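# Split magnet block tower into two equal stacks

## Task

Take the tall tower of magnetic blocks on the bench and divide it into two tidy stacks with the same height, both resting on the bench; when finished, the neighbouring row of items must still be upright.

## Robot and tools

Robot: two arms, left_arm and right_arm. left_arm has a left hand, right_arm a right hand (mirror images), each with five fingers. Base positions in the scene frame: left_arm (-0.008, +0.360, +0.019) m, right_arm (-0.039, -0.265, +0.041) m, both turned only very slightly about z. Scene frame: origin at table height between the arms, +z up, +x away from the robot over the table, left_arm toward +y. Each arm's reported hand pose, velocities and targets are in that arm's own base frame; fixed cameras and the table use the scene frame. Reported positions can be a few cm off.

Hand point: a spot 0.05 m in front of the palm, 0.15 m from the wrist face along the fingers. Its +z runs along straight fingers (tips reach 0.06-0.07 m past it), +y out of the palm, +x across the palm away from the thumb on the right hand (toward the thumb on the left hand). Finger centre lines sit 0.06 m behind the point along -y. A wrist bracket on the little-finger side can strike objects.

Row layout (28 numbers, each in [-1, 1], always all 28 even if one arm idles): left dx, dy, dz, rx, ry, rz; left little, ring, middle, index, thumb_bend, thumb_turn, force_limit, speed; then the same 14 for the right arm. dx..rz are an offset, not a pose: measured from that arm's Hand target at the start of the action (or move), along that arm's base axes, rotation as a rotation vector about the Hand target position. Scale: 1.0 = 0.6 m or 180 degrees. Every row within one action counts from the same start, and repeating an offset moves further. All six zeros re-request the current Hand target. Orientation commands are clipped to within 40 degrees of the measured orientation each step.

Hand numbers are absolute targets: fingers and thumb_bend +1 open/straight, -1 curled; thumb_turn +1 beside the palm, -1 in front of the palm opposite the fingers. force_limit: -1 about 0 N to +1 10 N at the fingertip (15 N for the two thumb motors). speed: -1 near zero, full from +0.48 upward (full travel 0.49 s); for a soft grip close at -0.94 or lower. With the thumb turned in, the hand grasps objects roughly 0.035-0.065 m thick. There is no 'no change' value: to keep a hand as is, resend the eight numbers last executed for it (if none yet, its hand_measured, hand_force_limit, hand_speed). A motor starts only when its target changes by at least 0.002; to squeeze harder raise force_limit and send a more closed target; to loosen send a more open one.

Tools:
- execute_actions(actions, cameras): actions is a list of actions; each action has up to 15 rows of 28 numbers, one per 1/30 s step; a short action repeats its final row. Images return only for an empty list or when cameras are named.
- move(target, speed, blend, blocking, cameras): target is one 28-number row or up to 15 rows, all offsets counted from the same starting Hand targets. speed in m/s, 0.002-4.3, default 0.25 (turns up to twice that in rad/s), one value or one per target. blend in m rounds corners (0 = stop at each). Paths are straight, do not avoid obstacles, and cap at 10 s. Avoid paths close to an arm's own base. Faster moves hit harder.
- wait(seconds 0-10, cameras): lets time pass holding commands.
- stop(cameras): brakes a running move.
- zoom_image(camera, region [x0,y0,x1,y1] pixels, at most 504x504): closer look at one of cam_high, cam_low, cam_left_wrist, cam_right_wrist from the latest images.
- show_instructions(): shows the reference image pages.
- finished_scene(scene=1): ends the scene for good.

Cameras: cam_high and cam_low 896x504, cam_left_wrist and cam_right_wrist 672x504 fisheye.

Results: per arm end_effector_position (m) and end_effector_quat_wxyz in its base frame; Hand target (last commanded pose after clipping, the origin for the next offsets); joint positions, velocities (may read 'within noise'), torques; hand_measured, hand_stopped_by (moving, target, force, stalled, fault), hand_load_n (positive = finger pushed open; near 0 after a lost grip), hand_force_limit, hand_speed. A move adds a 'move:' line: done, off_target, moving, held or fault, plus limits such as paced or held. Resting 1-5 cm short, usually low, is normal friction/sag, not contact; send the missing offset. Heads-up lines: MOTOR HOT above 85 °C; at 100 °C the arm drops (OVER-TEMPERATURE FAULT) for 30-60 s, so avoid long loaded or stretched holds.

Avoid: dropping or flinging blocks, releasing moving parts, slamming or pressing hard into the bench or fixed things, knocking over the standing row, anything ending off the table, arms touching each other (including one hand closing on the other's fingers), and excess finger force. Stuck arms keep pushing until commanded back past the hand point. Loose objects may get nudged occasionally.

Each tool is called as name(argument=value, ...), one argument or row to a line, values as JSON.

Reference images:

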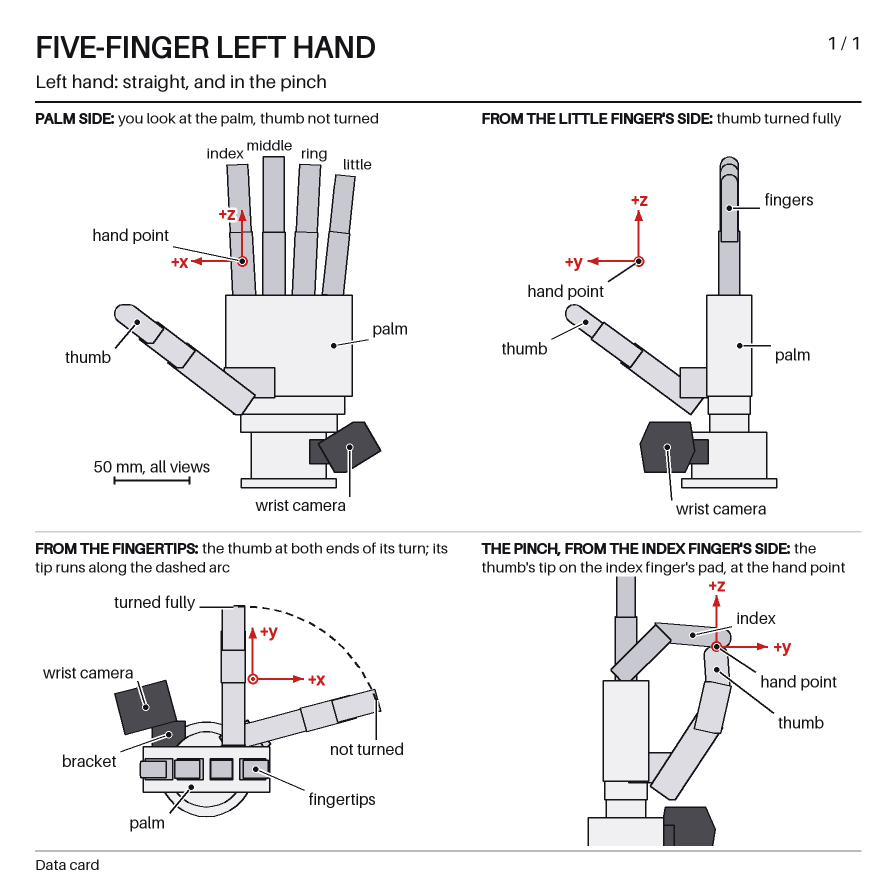

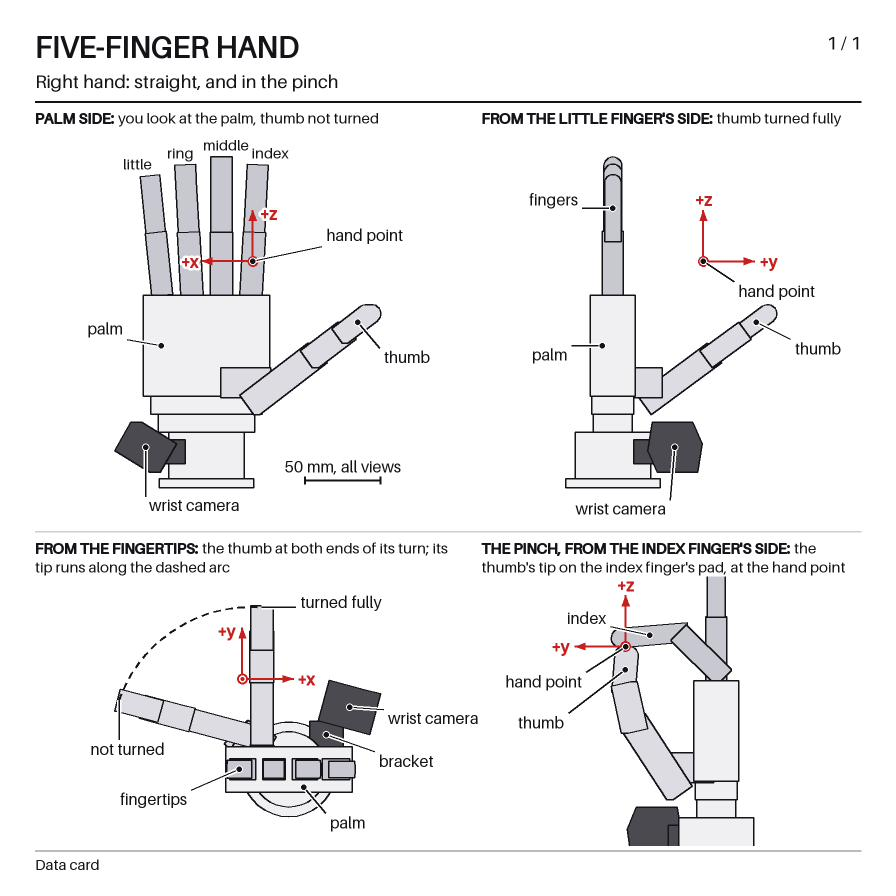

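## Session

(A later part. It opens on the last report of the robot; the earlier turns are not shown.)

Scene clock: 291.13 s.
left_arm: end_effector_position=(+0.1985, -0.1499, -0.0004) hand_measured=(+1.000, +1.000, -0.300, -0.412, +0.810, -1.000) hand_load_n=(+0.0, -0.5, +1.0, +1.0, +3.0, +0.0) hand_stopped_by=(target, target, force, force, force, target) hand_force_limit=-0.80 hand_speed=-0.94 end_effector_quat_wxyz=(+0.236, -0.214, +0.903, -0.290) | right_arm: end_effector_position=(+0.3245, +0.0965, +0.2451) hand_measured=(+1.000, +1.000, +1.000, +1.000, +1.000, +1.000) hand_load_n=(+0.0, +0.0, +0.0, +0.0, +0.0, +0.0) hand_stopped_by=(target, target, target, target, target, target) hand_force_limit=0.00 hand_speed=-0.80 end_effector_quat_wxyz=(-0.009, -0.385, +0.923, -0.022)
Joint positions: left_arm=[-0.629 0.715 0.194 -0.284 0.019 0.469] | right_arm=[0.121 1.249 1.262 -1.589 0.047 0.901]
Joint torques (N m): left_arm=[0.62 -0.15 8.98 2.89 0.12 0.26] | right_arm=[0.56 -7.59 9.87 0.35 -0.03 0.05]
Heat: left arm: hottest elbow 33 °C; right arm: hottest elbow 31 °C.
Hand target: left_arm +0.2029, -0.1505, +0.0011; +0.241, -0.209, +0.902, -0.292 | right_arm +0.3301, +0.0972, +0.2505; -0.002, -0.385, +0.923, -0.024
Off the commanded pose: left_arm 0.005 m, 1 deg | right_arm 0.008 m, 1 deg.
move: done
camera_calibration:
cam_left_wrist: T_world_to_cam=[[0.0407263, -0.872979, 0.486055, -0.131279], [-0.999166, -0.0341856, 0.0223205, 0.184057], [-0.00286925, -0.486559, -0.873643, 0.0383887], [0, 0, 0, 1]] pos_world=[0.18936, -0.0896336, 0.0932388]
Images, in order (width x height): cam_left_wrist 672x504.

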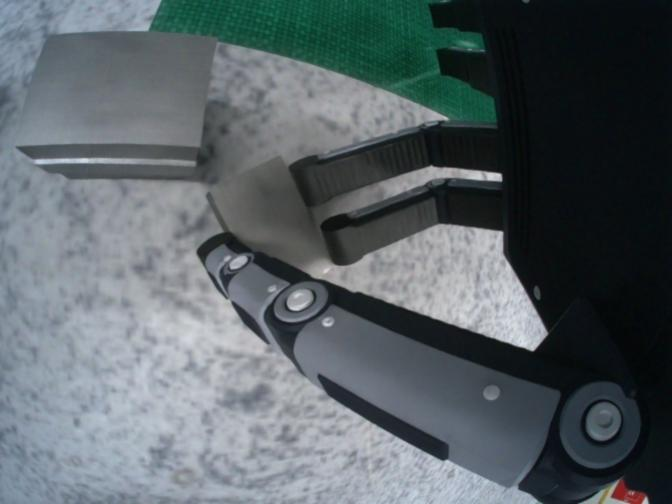

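move(
  target=[0,0,0,0,0,0,1,1,-0.6,-0.7,0.4,-1,-0.4,-0.93,0,0,0,0,0,0,1,1,1,1,1,1,0,-0.8],
  speed=0.05,
  cameras=["cam_left_wrist"],
)

zoom_image(
  camera="cam_left_wrist",
  region=[180, 100, 400, 320],
)

Scene clock: 293.30 s.
left_arm: end_effector_position=(+0.1985, -0.1499, -0.0004) hand_measured=(+1.000, +1.000, -0.312, -0.700, +0.808, -1.000) hand_load_n=(+0.0, +0.0, +4.0, +0.0, +5.0, +1.5) hand_stopped_by=(target, target, force, target, force, target) hand_force_limit=-0.40 hand_speed=-0.93 end_effector_quat_wxyz=(+0.236, -0.214, +0.903, -0.290) | right_arm: end_effector_position=(+0.3245, +0.0965, +0.2451) hand_measured=(+1.000, +1.000, +1.000, +1.000, +1.000, +1.000) hand_load_n=(+0.0, +0.0, +0.0, +0.0, +0.0, +0.0) hand_stopped_by=(target, target, target, target, target, target) hand_force_limit=0.00 hand_speed=-0.80 end_effector_quat_wxyz=(-0.009, -0.385, +0.923, -0.022)
Joint positions: left_arm=[-0.629 0.715 0.194 -0.284 0.019 0.469] | right_arm=[0.121 1.249 1.262 -1.589 0.047 0.901]
Joint torques (N m): left_arm=[0.56 -0.15 9.03 2.71 0.14 0.25] | right_arm=[0.56 -7.36 9.92 0.39 -0.02 0.05]
Heat: left arm: hottest elbow 33 °C; right arm: hottest elbow 31 °C.
Hand target: left_arm +0.2029, -0.1505, +0.0011; +0.241, -0.209, +0.902, -0.292 | right_arm +0.3301, +0.0972, +0.2505; -0.002, -0.385, +0.923, -0.024
Off the commanded pose: left_arm 0.005 m, 1 deg | right_arm 0.008 m, 1 deg.
move: done
camera_calibration:
cam_left_wrist: T_world_to_cam=[[0.0407263, -0.872979, 0.486055, -0.131279], [-0.999166, -0.0341856, 0.0223205, 0.184057], [-0.00286925, -0.486559, -0.873643, 0.0383887], [0, 0, 0, 1]] pos_world=[0.18936, -0.0896336, 0.0932388]
Images, in order (width x height): cam_left_wrist 672x504.

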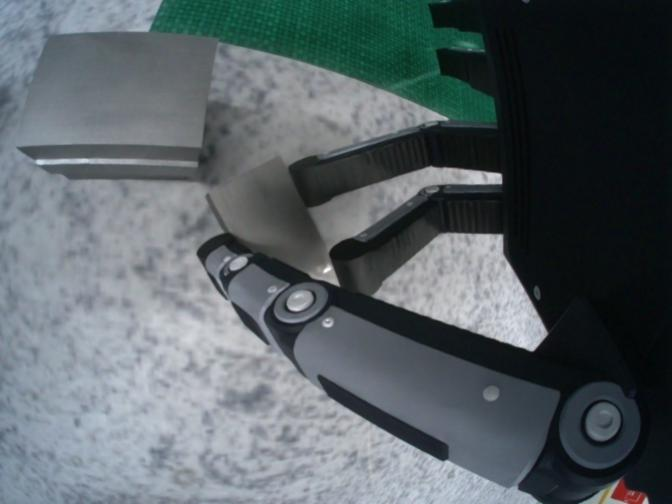

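Scaled by 2.291 from the camera's 672x504 image, which has a finer 960x720 frame.

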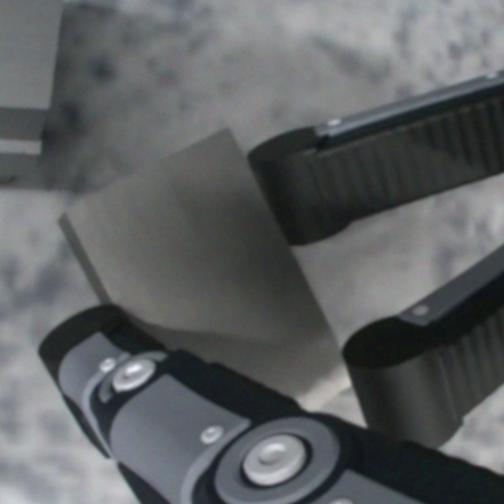

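move(
  target=[
    [0,0,0,0,0,0,1,1,-0.18,-0.26,0.88,-1,-0.4,-0.5,0,0,0,0,0,0,1,1,1,1,1,1,0,-0.8],
    [0.011,0.0075,0,0,0,0,1,1,-0.18,-0.26,0.88,-1,-0.4,-0.5,0,0,0,0,0,0,1,1,1,1,1,1,0,-0.8],
  ],
  speed=0.05,
  cameras=["cam_left_wrist"],
)

zoom_image(
  camera="cam_left_wrist",
  region=[180, 100, 400, 320],
)

Scene clock: 296.07 s.
left_arm: end_effector_position=(+0.1996, -0.1491, -0.0007) hand_measured=(+1.000, +1.000, -0.182, -0.260, +0.880, -1.000) hand_load_n=(+0.0, +0.0, -7.0, -1.0, +0.0, +0.0) hand_stopped_by=(target, target, target, target, target, target) hand_force_limit=-0.40 hand_speed=-0.50 end_effector_quat_wxyz=(+0.228, -0.217, +0.902, -0.297) | right_arm: end_effector_position=(+0.3245, +0.0965, +0.2451) hand_measured=(+1.000, +1.000, +1.000, +1.000, +1.000, +1.000) hand_load_n=(+0.0, +0.0, -0.5, +0.0, +0.0, +0.0) hand_stopped_by=(target, target, target, target, target, target) hand_force_limit=0.00 hand_speed=-0.80 end_effector_quat_wxyz=(-0.009, -0.385, +0.923, -0.022)
Joint positions: left_arm=[-0.596 0.719 0.194 -0.28 0.058 0.48] | right_arm=[0.121 1.249 1.262 -1.589 0.047 0.901]
Joint torques (N m): left_arm=[1.38 0.5 9.52 2.95 -0.15 0.49] | right_arm=[0.5 -7.36 9.91 0.35 -0.02 0.05]
Heat: left arm: hottest elbow 33 °C; right arm: hottest elbow 31 °C.
Hand target: left_arm +0.2094, -0.1460, +0.0010; +0.241, -0.209, +0.902, -0.292 | right_arm +0.3301, +0.0972, +0.2505; -0.002, -0.385, +0.923, -0.024
Off the commanded pose: left_arm 0.011 m, 2 deg | right_arm 0.008 m, 1 deg.
move: off_target (left_arm)
camera_calibration:
cam_left_wrist: T_world_to_cam=[[0.044679, -0.864842, 0.500053, -0.130046], [-0.998894, -0.0313209, 0.0350802, 0.185548], [-0.0146767, -0.501067, -0.865284, 0.0386746], [0, 0, 0, 1]] pos_world=[0.19172, -0.0872788, 0.0919851]
Images, in order (width x height): cam_left_wrist 672x504.

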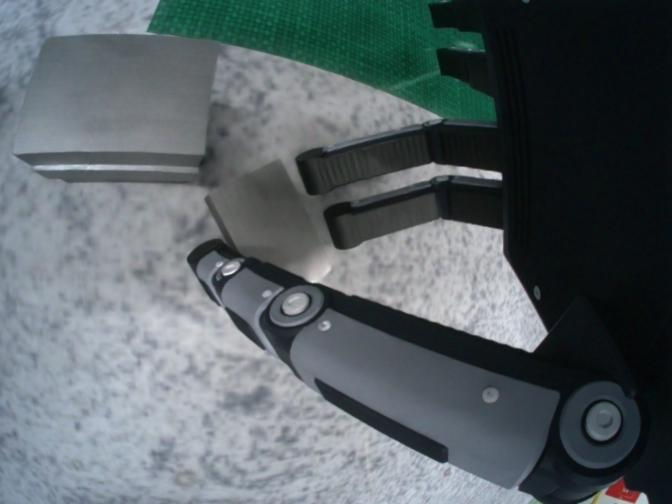

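Scaled by 2.291 from the camera's 672x504 image, which has a finer 960x720 frame.

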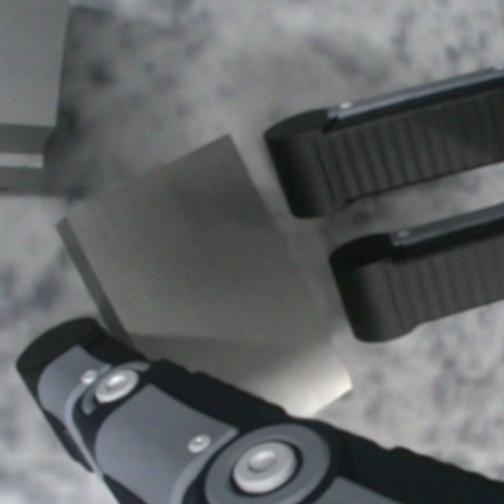

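move(
  target=[0.0,0.0,0,0,0,0,1,1,-0.25,-0.34,0.86,-1,-0.4,-0.5,0,0,0,0,0,0,1,1,1,1,1,1,0,-0.8],
  speed=0.05,
  cameras=["cam_left_wrist"],
)

zoom_image(
  camera="cam_left_wrist",
  region=[180, 100, 400, 320],
)

Scene clock: 297.60 s.
left_arm: end_effector_position=(+0.2018, -0.1455, -0.0027) hand_measured=(+1.000, +1.000, -0.250, -0.340, +0.860, -1.000) hand_load_n=(+0.0, +0.0, -1.0, +0.0, +0.0, +0.0) hand_stopped_by=(target, target, target, target, target, target) hand_force_limit=-0.40 hand_speed=-0.50 end_effector_quat_wxyz=(+0.231, -0.214, +0.904, -0.290) | right_arm: end_effector_position=(+0.3245, +0.0965, +0.2451) hand_measured=(+1.000, +1.000, +1.000, +1.000, +1.000, +1.000) hand_load_n=(+0.0, +0.0, +0.0, +0.0, +0.0, +0.0) hand_stopped_by=(target, target, target, target, target, target) hand_force_limit=0.00 hand_speed=-0.80 end_effector_quat_wxyz=(-0.009, -0.385, +0.923, -0.022)
Joint positions: left_arm=[-0.588 0.731 0.194 -0.275 0.053 0.496] | right_arm=[0.121 1.249 1.262 -1.589 0.047 0.901]
Joint torques (N m): left_arm=[1.2 0.03 9.14 2.91 0.03 0.28] | right_arm=[0.56 -7.24 9.92 0.38 -0.03 0.06]
Heat: left arm: hottest elbow 33 °C; right arm: hottest elbow 31 °C.
Hand target: left_arm +0.2094, -0.1460, +0.0010; +0.241, -0.210, +0.902, -0.292 | right_arm +0.3301, +0.0972, +0.2505; -0.002, -0.385, +0.923, -0.024
Off the commanded pose: left_arm 0.008 m, 1 deg | right_arm 0.008 m, 1 deg.
move: done
camera_calibration:
cam_left_wrist: T_world_to_cam=[[0.0429926, -0.872554, 0.486622, -0.126869], [-0.999012, -0.0320495, 0.0307944, 0.187911], [-0.0112738, -0.487465, -0.87307, 0.040093], [0, 0, 0, 1]] pos_world=[0.193632, -0.0851333, 0.0909544]
Images, in order (width x height): cam_left_wrist 672x504.

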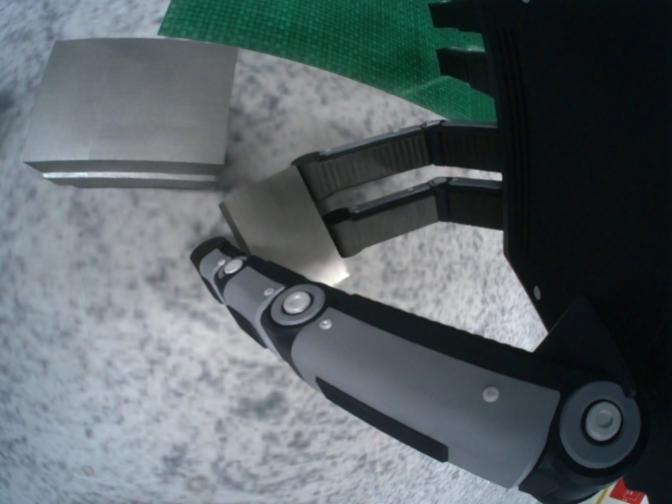

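Scaled by 2.291 from the camera's 672x504 image, which has a finer 960x720 frame.

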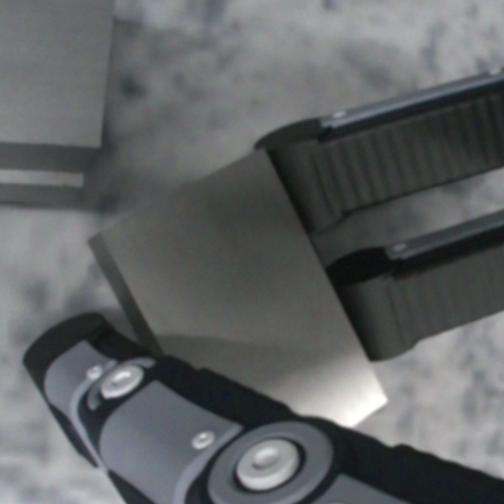

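move(
  target=[0.0,0.0,0,0,0,0,1,1,-0.45,-0.55,0.5,-1,-0.8,-0.94,0,0,0,0,0,0,1,1,1,1,1,1,0,-0.8],
  speed=0.05,
  cameras=["cam_left_wrist"],
)

zoom_image(
  camera="cam_left_wrist",
  region=[180, 100, 400, 320],
)

Scene clock: 298.90 s.
left_arm: end_effector_position=(+0.2021, -0.1456, -0.0026) hand_measured=(+1.000, +1.000, -0.316, -0.412, +0.824, -1.000) hand_load_n=(+0.0, +0.0, +1.0, +1.0, +2.0, +0.0) hand_stopped_by=(target, target, force, force, force, target) hand_force_limit=-0.80 hand_speed=-0.94 end_effector_quat_wxyz=(+0.232, -0.214, +0.904, -0.290) | right_arm: end_effector_position=(+0.3245, +0.0965, +0.2451) hand_measured=(+1.000, +1.000, +1.000, +1.000, +1.000, +1.000) hand_load_n=(+0.0, +0.0, +0.0, +0.0, +0.0, +0.0) hand_stopped_by=(target, target, target, target, target, target) hand_force_limit=0.00 hand_speed=-0.80 end_effector_quat_wxyz=(-0.009, -0.385, +0.923, -0.022)
Joint positions: left_arm=[-0.588 0.732 0.194 -0.274 0.053 0.497] | right_arm=[0.121 1.249 1.262 -1.589 0.047 0.901]
Joint torques (N m): left_arm=[0.67 0.09 9.55 2.63 0.02 0.29] | right_arm=[0.56 -7.41 9.89 0.35 -0.02 0.06]
Heat: left arm: hottest elbow 33 °C; right arm: hottest elbow 31 °C.
Hand target: left_arm +0.2094, -0.1460, +0.0010; +0.241, -0.210, +0.902, -0.292 | right_arm +0.3301, +0.0972, +0.2505; -0.002, -0.385, +0.923, -0.024
Off the commanded pose: left_arm 0.008 m, 1 deg | right_arm 0.008 m, 1 deg.
move: done
camera_calibration:
cam_left_wrist: T_world_to_cam=[[0.0416111, -0.872577, 0.486701, -0.126752], [-0.99908, -0.0312819, 0.0293341, 0.18832], [-0.0103713, -0.487474, -0.873076, 0.0399572], [0, 0, 0, 1]] pos_world=[0.193835, -0.085232, 0.091052]
Images, in order (width x height): cam_left_wrist 672x504.

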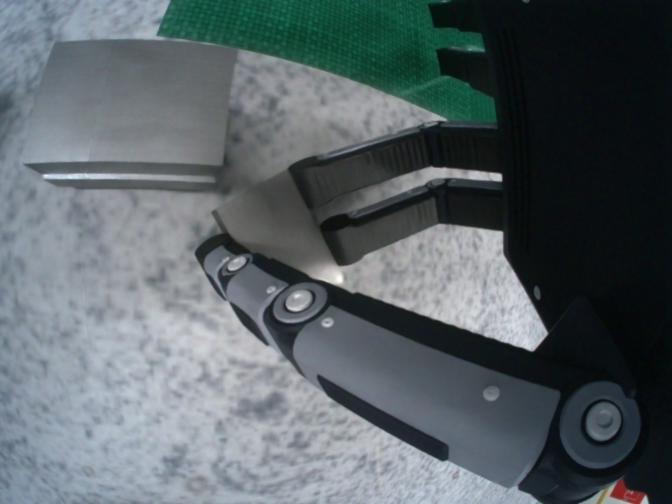

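Scaled by 2.291 from the camera's 672x504 image, which has a finer 960x720 frame.

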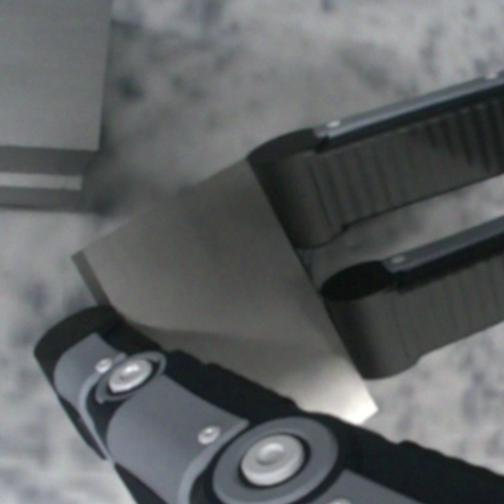

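move(
  target=[0.0,0.0,0,0,0,0,1,1,-0.4,-0.5,0.45,-1,-0.5,-0.95,0,0,0,0,0,0,1,1,1,1,1,1,0,-0.8],
  speed=0.05,
  cameras=["cam_left_wrist"],
)

zoom_image(
  camera="cam_left_wrist",
  region=[180, 100, 400, 320],
)

Scene clock: 299.97 s.
left_arm: end_effector_position=(+0.2022, -0.1456, -0.0026) hand_measured=(+1.000, +1.000, -0.326, -0.430, +0.822, -1.000) hand_load_n=(+0.0, +0.0, +1.5, +2.5, +6.0, +0.0) hand_stopped_by=(target, target, force, force, force, target) hand_force_limit=-0.50 hand_speed=-0.95 end_effector_quat_wxyz=(+0.232, -0.213, +0.904, -0.290) | right_arm: end_effector_position=(+0.3245, +0.0965, +0.2451) hand_measured=(+1.000, +1.000, +1.000, +1.000, +1.000, +1.000) hand_load_n=(+0.0, +0.0, +0.0, +0.0, +0.0, +0.0) hand_stopped_by=(target, target, target, target, target, target) hand_force_limit=0.00 hand_speed=-0.80 end_effector_quat_wxyz=(-0.009, -0.385, +0.923, -0.022)
Joint positions: left_arm=[-0.588 0.732 0.194 -0.274 0.053 0.498] | right_arm=[0.121 1.249 1.262 -1.589 0.047 0.901]
Joint torques (N m): left_arm=[0.73 -0.09 9.42 2.78 -0.01 0.26] | right_arm=[0.73 -7.41 9.92 0.4 -0.03 0.07]
Heat: left arm: hottest elbow 33 °C; right arm: hottest elbow 31 °C.
Hand target: left_arm +0.2094, -0.1460, +0.0010; +0.241, -0.209, +0.902, -0.292 | right_arm +0.3301, +0.0972, +0.2505; -0.002, -0.385, +0.923, -0.024
Off the commanded pose: left_arm 0.008 m, 1 deg | right_arm 0.008 m, 1 deg.
move: done
camera_calibration:
cam_left_wrist: T_world_to_cam=[[0.0408872, -0.872816, 0.486334, -0.126596], [-0.99911, -0.0306631, 0.0289669, 0.188412], [-0.0103702, -0.487086, -0.873292, 0.0400098], [0, 0, 0, 1]] pos_world=[0.193835, -0.0852297, 0.0910507]
Images, in order (width x height): cam_left_wrist 672x504.

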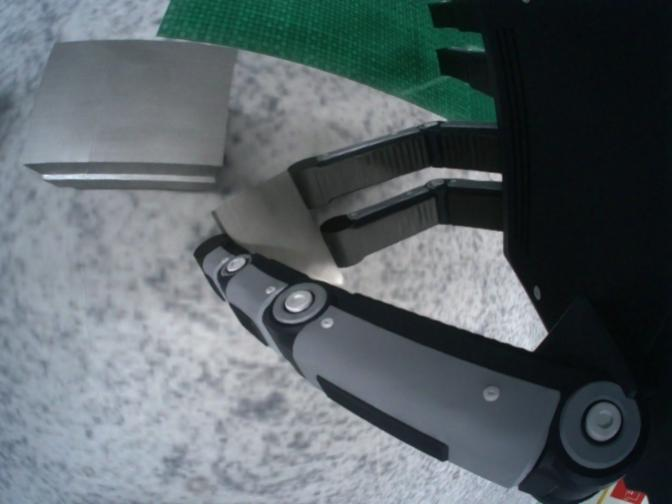

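Scaled by 2.291 from the camera's 672x504 image, which has a finer 960x720 frame.

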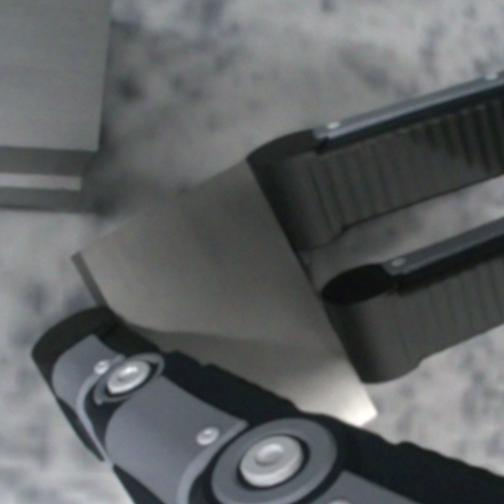

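move(
  target=[
    [0.0707,-0.0472,0.139,-0.0385,-0.0577,0,1,1,-0.4,-0.5,0.45,-1,-0.5,-0.95,0,0,0,0,0,0,1,1,1,1,1,1,0,-0.8],
    [0.02,0.0,0.25,0,0,0,1,1,-0.4,-0.5,0.45,-1,-0.5,-0.95,0,0,0,0,0,0,1,1,1,1,1,1,0,-0.8],
  ],
  speed=0.12,
  blend=0.02,
  cameras=["cam_left_wrist","cam_high"],
)

zoom_image(
  camera="cam_left_wrist",
  region=[40, 60, 400, 340],
)

Scene clock: 303.57 s.
left_arm: end_effector_position=(+0.2053, -0.1397, +0.1160) hand_measured=(+1.000, +1.000, -0.326, -0.430, +0.822, -1.000) hand_load_n=(+0.0, +0.0, +2.0, +2.0, +6.0, +0.0) hand_stopped_by=(target, target, force, force, force, target) hand_force_limit=-0.50 hand_speed=-0.95 end_effector_quat_wxyz=(+0.216, -0.218, +0.912, -0.271) | right_arm: end_effector_position=(+0.3245, +0.0965, +0.2451) hand_measured=(+1.000, +1.000, +1.000, +1.000, +1.000, +1.000) hand_load_n=(+0.0, +0.0, +0.0, +0.0, +0.0, +0.0) hand_stopped_by=(target, target, target, target, target, target) hand_force_limit=0.00 hand_speed=-0.80 end_effector_quat_wxyz=(-0.009, -0.385, +0.923, -0.022)
Joint positions: left_arm=[-0.553 0.592 0.502 -0.776 0.071 0.522] | right_arm=[0.121 1.249 1.262 -1.589 0.047 0.901]
Joint torques (N m): left_arm=[1.14 -0.79 15.86 1.98 0.22 0.32] | right_arm=[0.62 -7.41 9.92 0.36 -0.02 0.06]
Heat: left arm: hottest elbow 33 °C; right arm: hottest elbow 32 °C.
Hand target: left_arm +0.2213, -0.1460, +0.1509; +0.241, -0.210, +0.902, -0.292 | right_arm +0.3301, +0.0972, +0.2505; -0.002, -0.385, +0.923, -0.024
Off the commanded pose: left_arm 0.039 m, 4 deg | right_arm 0.008 m, 1 deg.
move: off_target (left_arm)
camera_calibration:
cam_left_wrist: T_world_to_cam=[[0.0656655, -0.886829, 0.457409, -0.182952], [-0.996752, -0.0368785, 0.071593, 0.181973], [-0.0466221, -0.460624, -0.88637, 0.159104], [0, 0, 0, 1]] pos_world=[0.200814, -0.0822491, 0.211681]
Images, in order (width x height): cam_high 896x504, cam_left_wrist 672x504.

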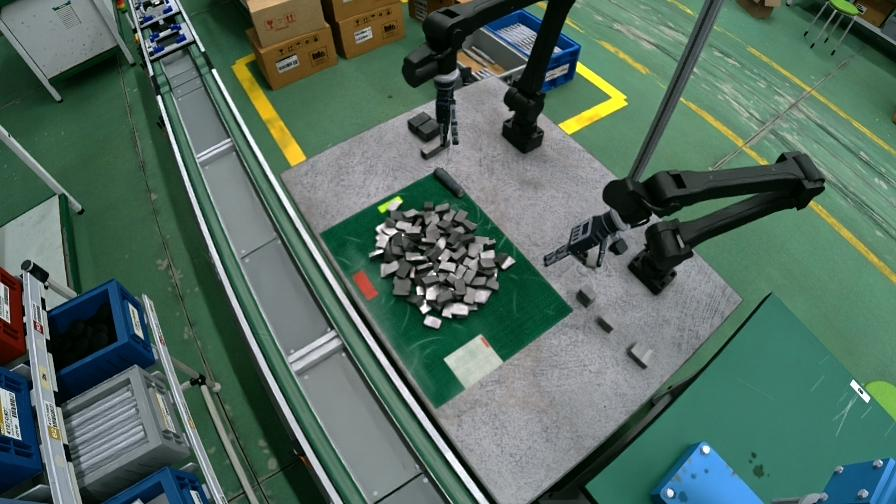

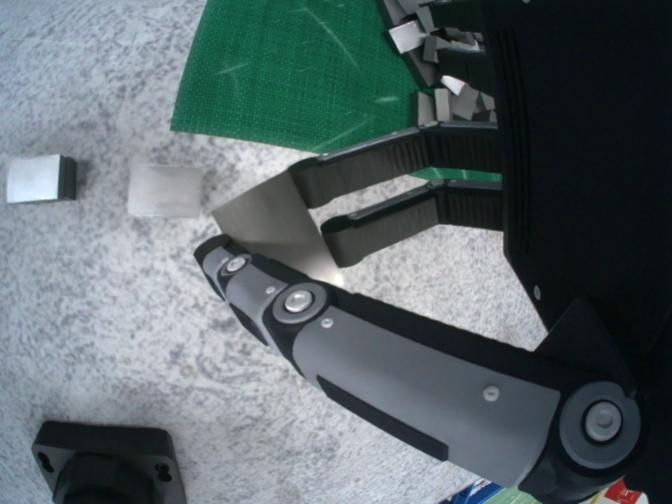

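Scaled by 1.400 from the camera's 672x504 image, which has a finer 960x720 frame.

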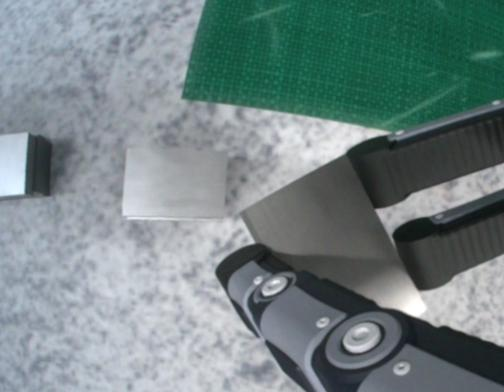

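move(
  target=[
    [0.0678,0.2683,0.0,0,0,0.335,1,1,-0.4,-0.5,0.45,-1,-0.5,-0.95,0,0,0,0,0,0,1,1,1,1,1,1,0,-0.8],
    [0.0678,0.2683,-0.1,0,0,0.335,1,1,-0.4,-0.5,0.45,-1,-0.5,-0.95,0,0,0,0,0,0,1,1,1,1,1,1,0,-0.8],
  ],
  speed=0.2,
  blend=0.02,
  cameras=["cam_left_wrist","cam_high"],
)

zoom_image(
  camera="cam_left_wrist",
  region=[140, 60, 400, 320],
)

Scene clock: 310.03 s.
left_arm: end_effector_position=(+0.2532, +0.0139, +0.0834) hand_measured=(+1.000, +1.000, -0.326, -0.430, +0.822, -1.000) hand_load_n=(+0.0, +0.0, +1.5, +2.0, +6.0, +0.0) hand_stopped_by=(target, target, force, force, force, target) hand_force_limit=-0.50 hand_speed=-0.95 end_effector_quat_wxyz=(+0.346, -0.627, +0.687, -0.122) | right_arm: end_effector_position=(+0.3245, +0.0965, +0.2451) hand_measured=(+1.000, +1.000, +1.000, +1.000, +1.000, +1.000) hand_load_n=(+0.0, +0.0, +0.0, +0.0, -0.5, +0.0) hand_stopped_by=(target, target, target, target, target, target) hand_force_limit=0.00 hand_speed=-0.80 end_effector_quat_wxyz=(-0.009, -0.385, +0.923, -0.022)
Joint positions: left_arm=[-0.108 0.638 0.422 -0.669 -0.339 0.105] | right_arm=[0.121 1.249 1.262 -1.589 0.047 0.901]
Joint torques (N m): left_arm=[0.73 -0.26 10.95 2.85 -0.23 0.01] | right_arm=[0.62 -7.41 9.89 0.4 -0.03 0.06]
Heat: left arm: hottest elbow 34 °C; right arm: hottest elbow 32 °C.
Hand target: left_arm +0.2622, +0.0150, +0.0911; +0.355, -0.634, +0.674, -0.131 | right_arm +0.3301, +0.0972, +0.2505; -0.002, -0.385, +0.923, -0.024
Off the commanded pose: left_arm 0.012 m, 2 deg | right_arm 0.008 m, 1 deg.
move: off_target (left_arm)
camera_calibration:
cam_left_wrist: T_world_to_cam=[[0.778696, -0.428113, 0.458641, -0.222053], [-0.488486, -0.872443, 0.0149966, 0.125388], [0.393718, -0.235718, -0.888495, 0.088824], [0, 0, 0, 1]] pos_world=[0.19919, 0.0352671, 0.178882]
Images, in order (width x height): cam_high 896x504, cam_left_wrist 672x504.

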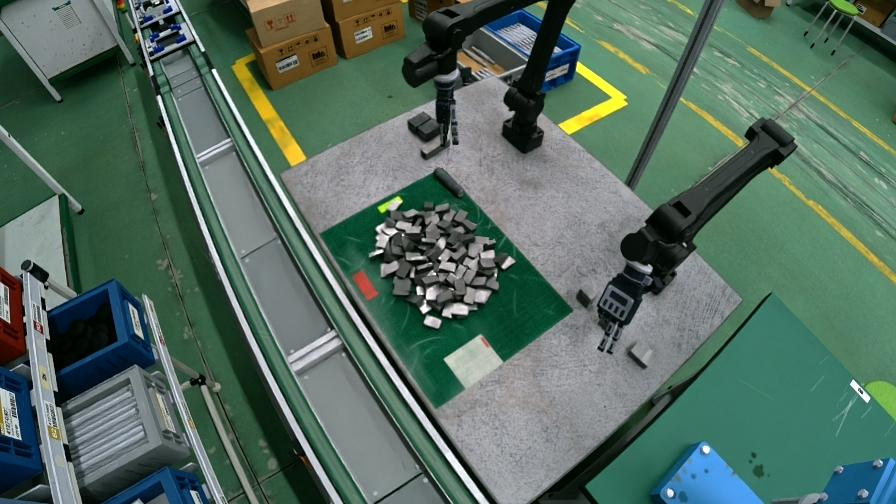

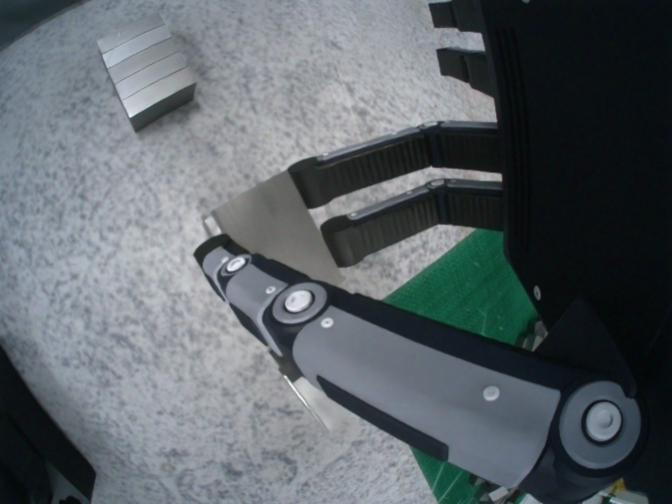

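Scaled by 1.938 from the camera's 672x504 image, which has a finer 960x720 frame.

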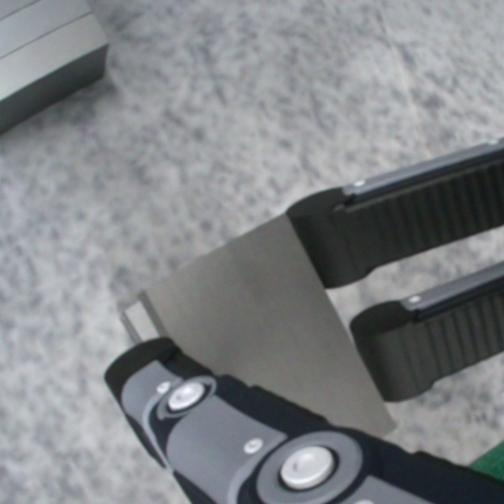

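zoom_image(
  camera="cam_left_wrist",
  region=[190, 195, 250, 255],
)

zoom_image(
  camera="cam_left_wrist",
  region=[260, 340, 350, 440],
)

Scaled by 8.400 from the camera's 672x504 image, which has a finer 960x720 frame.

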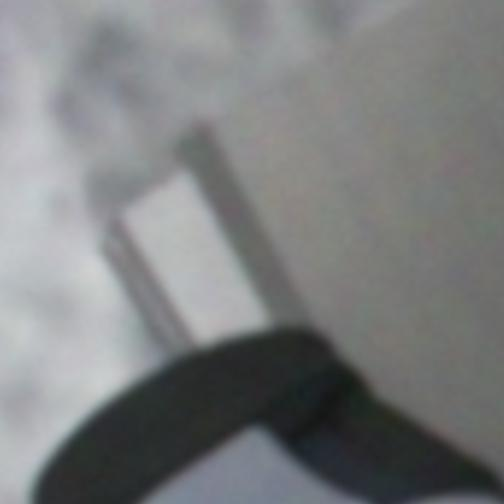

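Scaled by 5.040 from the camera's 672x504 image, which has a finer 960x720 frame.

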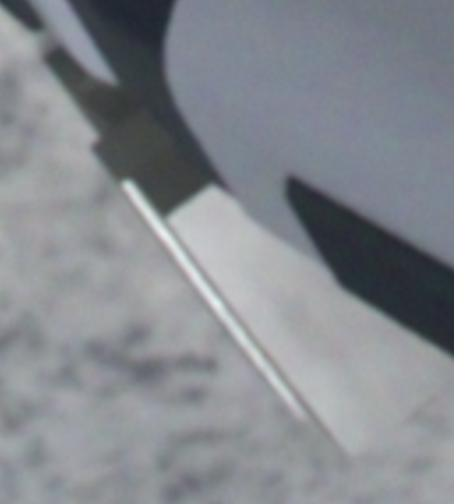

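move(
  target=[0.002,0.0037,-0.0752,-0.0089,-0.0066,0.0178,1,1,-0.4,-0.5,0.45,-1,-0.5,-0.95,0,0,0,0,0,0,1,1,1,1,1,1,0,-0.8],
  speed=0.08,
  cameras=["cam_left_wrist","cam_high"],
)

zoom_image(
  camera="cam_left_wrist",
  region=[180, 150, 260, 250],
)

zoom_image(
  camera="cam_left_wrist",
  region=[180, 140, 380, 300],
)

Scene clock: 315.43 s.
left_arm: end_effector_position=(+0.2557, +0.0157, +0.0409) hand_measured=(+1.000, +1.000, -0.326, -0.430, +0.822, -1.000) hand_load_n=(+0.0, +0.0, +1.5, +2.0, +6.0, +0.0) hand_stopped_by=(target, target, force, force, force, target) hand_force_limit=-0.50 hand_speed=-0.95 end_effector_quat_wxyz=(-0.349, +0.649, -0.663, +0.130) | right_arm: end_effector_position=(+0.3245, +0.0965, +0.2451) hand_measured=(+1.000, +1.000, +1.000, +1.000, +1.000, +1.000) hand_load_n=(+0.0, +0.0, +0.0, +0.0, +0.0, +0.0) hand_stopped_by=(target, target, target, target, target, target) hand_force_limit=0.00 hand_speed=-0.80 end_effector_quat_wxyz=(-0.009, -0.385, +0.923, -0.022)
Joint positions: left_arm=[-0.093 0.696 0.318 -0.497 -0.345 0.055] | right_arm=[0.121 1.249 1.262 -1.589 0.047 0.901]
Joint torques (N m): left_arm=[1.26 0.03 10.02 2.73 -0.26 -0.01] | right_arm=[0.62 -7.24 9.98 0.39 -0.02 0.05]
Heat: left arm: hottest elbow 34 °C; right arm: hottest elbow 32 °C.
Hand target: left_arm +0.2633, +0.0172, +0.0459; -0.357, +0.656, -0.651, +0.137 | right_arm +0.3301, +0.0972, +0.2505; -0.002, -0.385, +0.923, -0.024
Off the commanded pose: left_arm 0.009 m, 2 deg | right_arm 0.008 m, 1 deg.
move: done
camera_calibration:
cam_left_wrist: T_world_to_cam=[[0.788707, -0.371611, 0.489741, -0.208376], [-0.440052, -0.897547, 0.0276356, 0.116319], [0.429296, -0.237308, -0.87143, 0.0406439], [0, 0, 0, 1]] pos_world=[0.198086, 0.0366116, 0.134254]
Images, in order (width x height): cam_high 896x504, cam_left_wrist 672x504.

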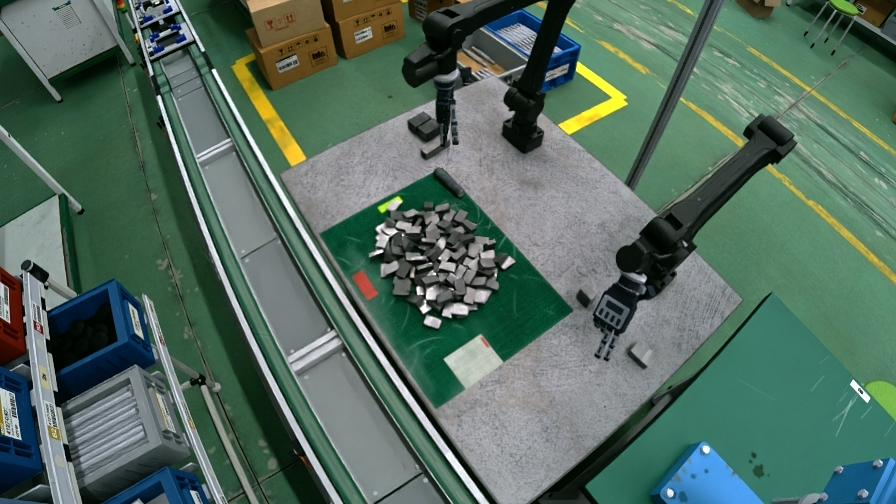

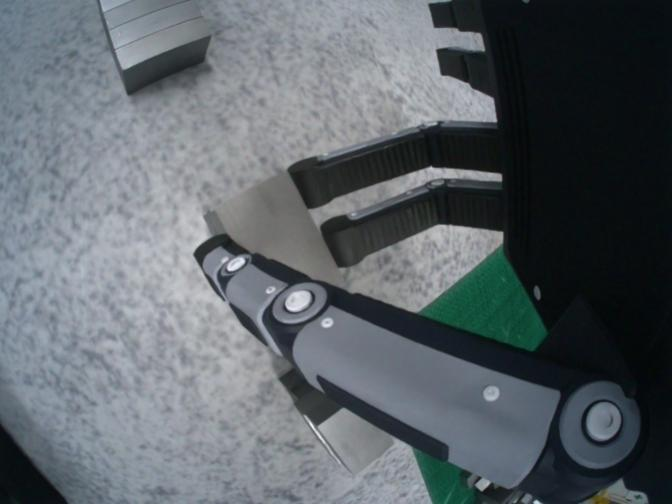

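Scaled by 5.040 from the camera's 672x504 image, which has a finer 960x720 frame.

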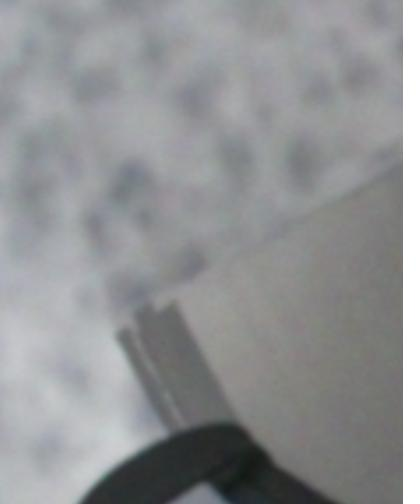

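Scaled by 2.520 from the camera's 672x504 image, which has a finer 960x720 frame.

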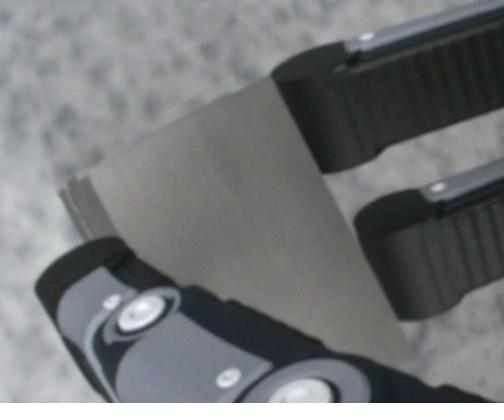

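move(
  target=[0,0,-0.01,0,0,0,1,1,-0.4,-0.5,0.45,-1,-0.5,-0.95,0,0,0,0,0,0,1,1,1,1,1,1,0,-0.8],
  speed=0.04,
  cameras=["cam_left_wrist"],
)

zoom_image(
  camera="cam_left_wrist",
  region=[180, 150, 260, 250],
)

Scene clock: 318.03 s.
left_arm: end_effector_position=(+0.2560, +0.0157, +0.0353) hand_measured=(+1.000, +1.000, -0.326, -0.430, +0.822, -1.000) hand_load_n=(+0.0, +0.0, +1.5, +2.0, +5.5, +0.0) hand_stopped_by=(target, target, force, force, force, target) hand_force_limit=-0.50 hand_speed=-0.95 end_effector_quat_wxyz=(-0.350, +0.649, -0.663, +0.131) | right_arm: end_effector_position=(+0.3245, +0.0965, +0.2451) hand_measured=(+1.000, +1.000, +1.000, +1.000, +1.000, +1.000) hand_load_n=(+0.0, +0.0, +0.0, +0.0, +0.0, +0.0) hand_stopped_by=(target, target, target, target, target, target) hand_force_limit=0.00 hand_speed=-0.80 end_effector_quat_wxyz=(-0.009, -0.385, +0.923, -0.022)
Joint positions: left_arm=[-0.093 0.709 0.306 -0.471 -0.345 0.055] | right_arm=[0.121 1.249 1.262 -1.589 0.047 0.901]
Joint torques (N m): left_arm=[1.2 -0.09 9.85 2.69 -0.28 -0.04] | right_arm=[0.73 -7.41 9.89 0.38 -0.02 0.06]
Heat: left arm: hottest elbow 34 °C; right arm: hottest elbow 32 °C.
Hand target: left_arm +0.2633, +0.0172, +0.0399; -0.357, +0.656, -0.651, +0.137 | right_arm +0.3301, +0.0972, +0.2505; -0.002, -0.385, +0.923, -0.024
Off the commanded pose: left_arm 0.009 m, 2 deg | right_arm 0.008 m, 1 deg.
move: done
camera_calibration:
cam_left_wrist: T_world_to_cam=[[0.788365, -0.371251, 0.490564, -0.205846], [-0.439866, -0.89764, 0.0275709, 0.116537], [0.430114, -0.237519, -0.870969, 0.0354637], [0, 0, 0, 1]] pos_world=[0.198289, 0.0366107, 0.128656]
Images, in order (width x height): cam_left_wrist 672x504.

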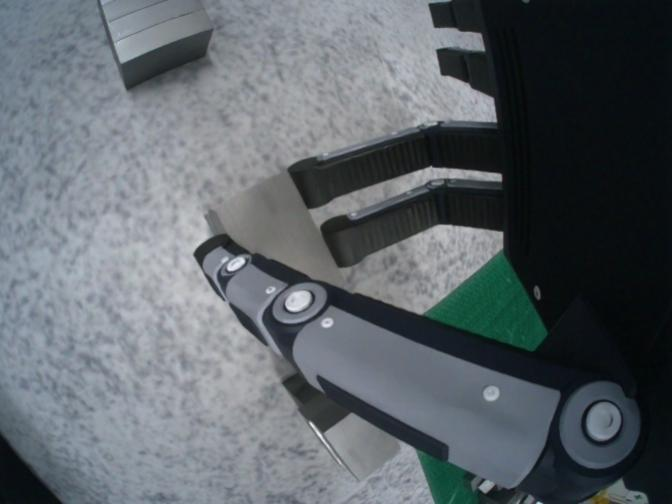

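Scaled by 5.040 from the camera's 672x504 image, which has a finer 960x720 frame.

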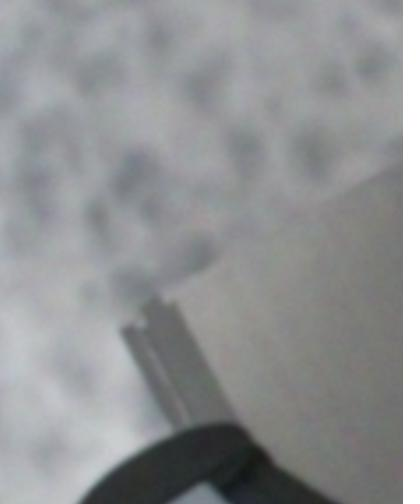

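move(
  target=[0,0,-0.005,0,0,0,1,1,-0.4,-0.5,0.45,-1,-0.5,-0.95,0,0,0,0,0,0,1,1,1,1,1,1,0,-0.8],
  speed=0.04,
  cameras=["cam_left_wrist"],
)

zoom_image(
  camera="cam_left_wrist",
  region=[190, 190, 250, 250],
)

Scene clock: 319.17 s.
left_arm: end_effector_position=(+0.2571, +0.0157, +0.0339) hand_measured=(+1.000, +1.000, -0.326, -0.430, +0.822, -1.000) hand_load_n=(+0.0, +0.0, +1.5, +2.0, +5.5, +0.0) hand_stopped_by=(target, target, force, force, force, target) hand_force_limit=-0.50 hand_speed=-0.95 end_effector_quat_wxyz=(-0.351, +0.649, -0.662, +0.132) | right_arm: end_effector_position=(+0.3245, +0.0965, +0.2451) hand_measured=(+1.000, +1.000, +1.000, +1.000, +1.000, +1.000) hand_load_n=(+0.0, +0.0, +0.0, +0.0, +0.0, +0.0) hand_stopped_by=(target, target, target, target, target, target) hand_force_limit=0.00 hand_speed=-0.80 end_effector_quat_wxyz=(-0.009, -0.385, +0.923, -0.022)
Joint positions: left_arm=[-0.093 0.714 0.302 -0.458 -0.346 0.055] | right_arm=[0.121 1.249 1.262 -1.589 0.047 0.901]
Joint torques (N m): left_arm=[1.08 0.26 9.62 2.8 -0.25 0.03] | right_arm=[0.62 -7.3 9.91 0.36 -0.03 0.06]
Heat: left arm: hottest elbow 34 °C; right arm: hottest elbow 32 °C.
Hand target: left_arm +0.2634, +0.0172, +0.0370; -0.357, +0.656, -0.651, +0.137 | right_arm +0.3301, +0.0972, +0.2505; -0.002, -0.385, +0.923, -0.024
Off the commanded pose: left_arm 0.007 m, 2 deg | right_arm 0.008 m, 1 deg.
move: done
camera_calibration:
cam_left_wrist: T_world_to_cam=[[0.786662, -0.371014, 0.493468, -0.205691], [-0.439566, -0.897843, 0.0256923, 0.117128], [0.433525, -0.237123, -0.869384, 0.0327408], [0, 0, 0, 1]] pos_world=[0.199101, 0.0366116, 0.126957]
Images, in order (width x height): cam_left_wrist 672x504.

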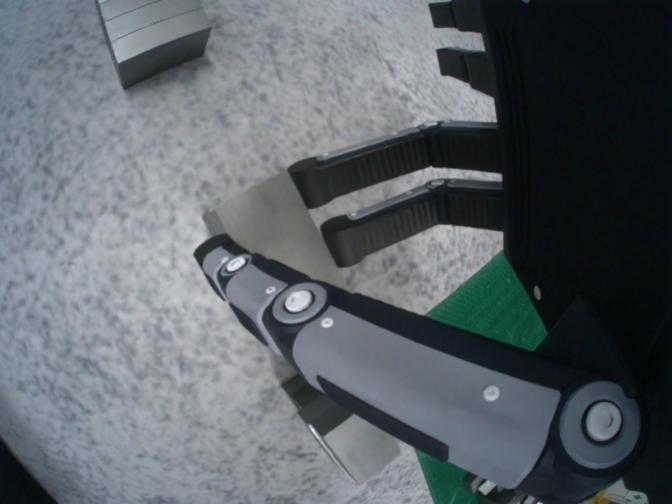

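Scaled by 8.400 from the camera's 672x504 image, which has a finer 960x720 frame.

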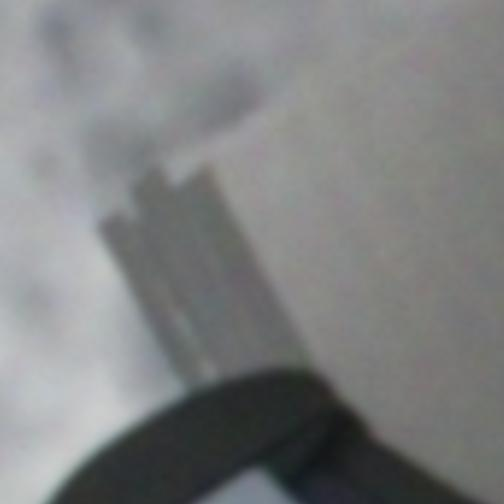

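move(
  target=[-0.001,0,-0.005,0,0,0,1,1,-0.4,-0.5,0.45,-1,-0.5,-0.95,0,0,0,0,0,0,1,1,1,1,1,1,0,-0.8],
  speed=0.04,
  cameras=["cam_left_wrist"],
)

zoom_image(
  camera="cam_left_wrist",
  region=[190, 190, 250, 250],
)

Scene clock: 320.70 s.
left_arm: end_effector_position=(+0.2589, +0.0158, +0.0338) hand_measured=(+1.000, +1.000, -0.326, -0.430, +0.822, -1.000) hand_load_n=(+0.0, +0.0, +1.5, +2.0, +6.0, -0.5) hand_stopped_by=(target, target, force, force, force, target) hand_force_limit=-0.50 hand_speed=-0.95 end_effector_quat_wxyz=(-0.354, +0.649, -0.661, +0.134) | right_arm: end_effector_position=(+0.3245, +0.0965, +0.2451) hand_measured=(+1.000, +1.000, +1.000, +1.000, +1.000, +1.000) hand_load_n=(+0.0, +0.0, +0.0, +0.0, -0.5, +0.0) hand_stopped_by=(target, target, target, target, target, target) hand_force_limit=0.00 hand_speed=-0.80 end_effector_quat_wxyz=(-0.009, -0.385, +0.923, -0.022)
Joint positions: left_arm=[-0.093 0.716 0.3 -0.446 -0.348 0.055] | right_arm=[0.121 1.249 1.262 -1.589 0.047 0.901]
Joint torques (N m): left_arm=[1.03 0.09 9.14 2.92 -0.18 -0.02] | right_arm=[0.62 -7.47 9.91 0.39 -0.04 0.05]
Heat: left arm: hottest elbow 34 °C; right arm: hottest elbow 32 °C.
Hand target: left_arm +0.2627, +0.0172, +0.0340; -0.357, +0.656, -0.651, +0.137 | right_arm +0.3301, +0.0972, +0.2505; -0.002, -0.385, +0.923, -0.024
Off the commanded pose: left_arm 0.004 m, 2 deg | right_arm 0.008 m, 1 deg.
move: done
camera_calibration:
cam_left_wrist: T_world_to_cam=[[0.783381, -0.370503, 0.499041, -0.206318], [-0.438854, -0.89829, 0.021984, 0.117935], [0.440138, -0.236228, -0.8663, 0.0301193], [0, 0, 0, 1]] pos_world=[0.200125, 0.0366138, 0.126461]
Images, in order (width x height): cam_left_wrist 672x504.

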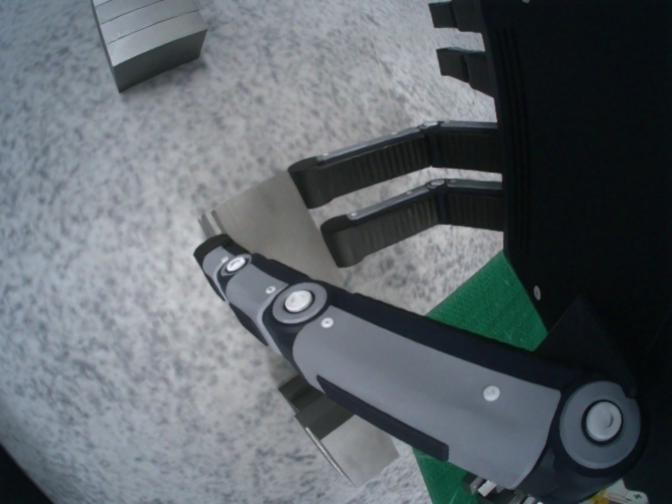

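Scaled by 8.400 from the camera's 672x504 image, which has a finer 960x720 frame.

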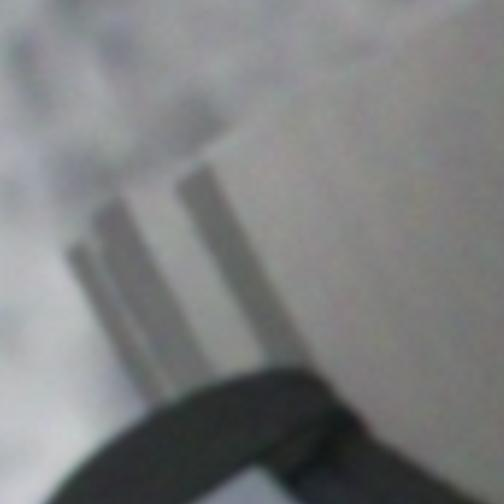

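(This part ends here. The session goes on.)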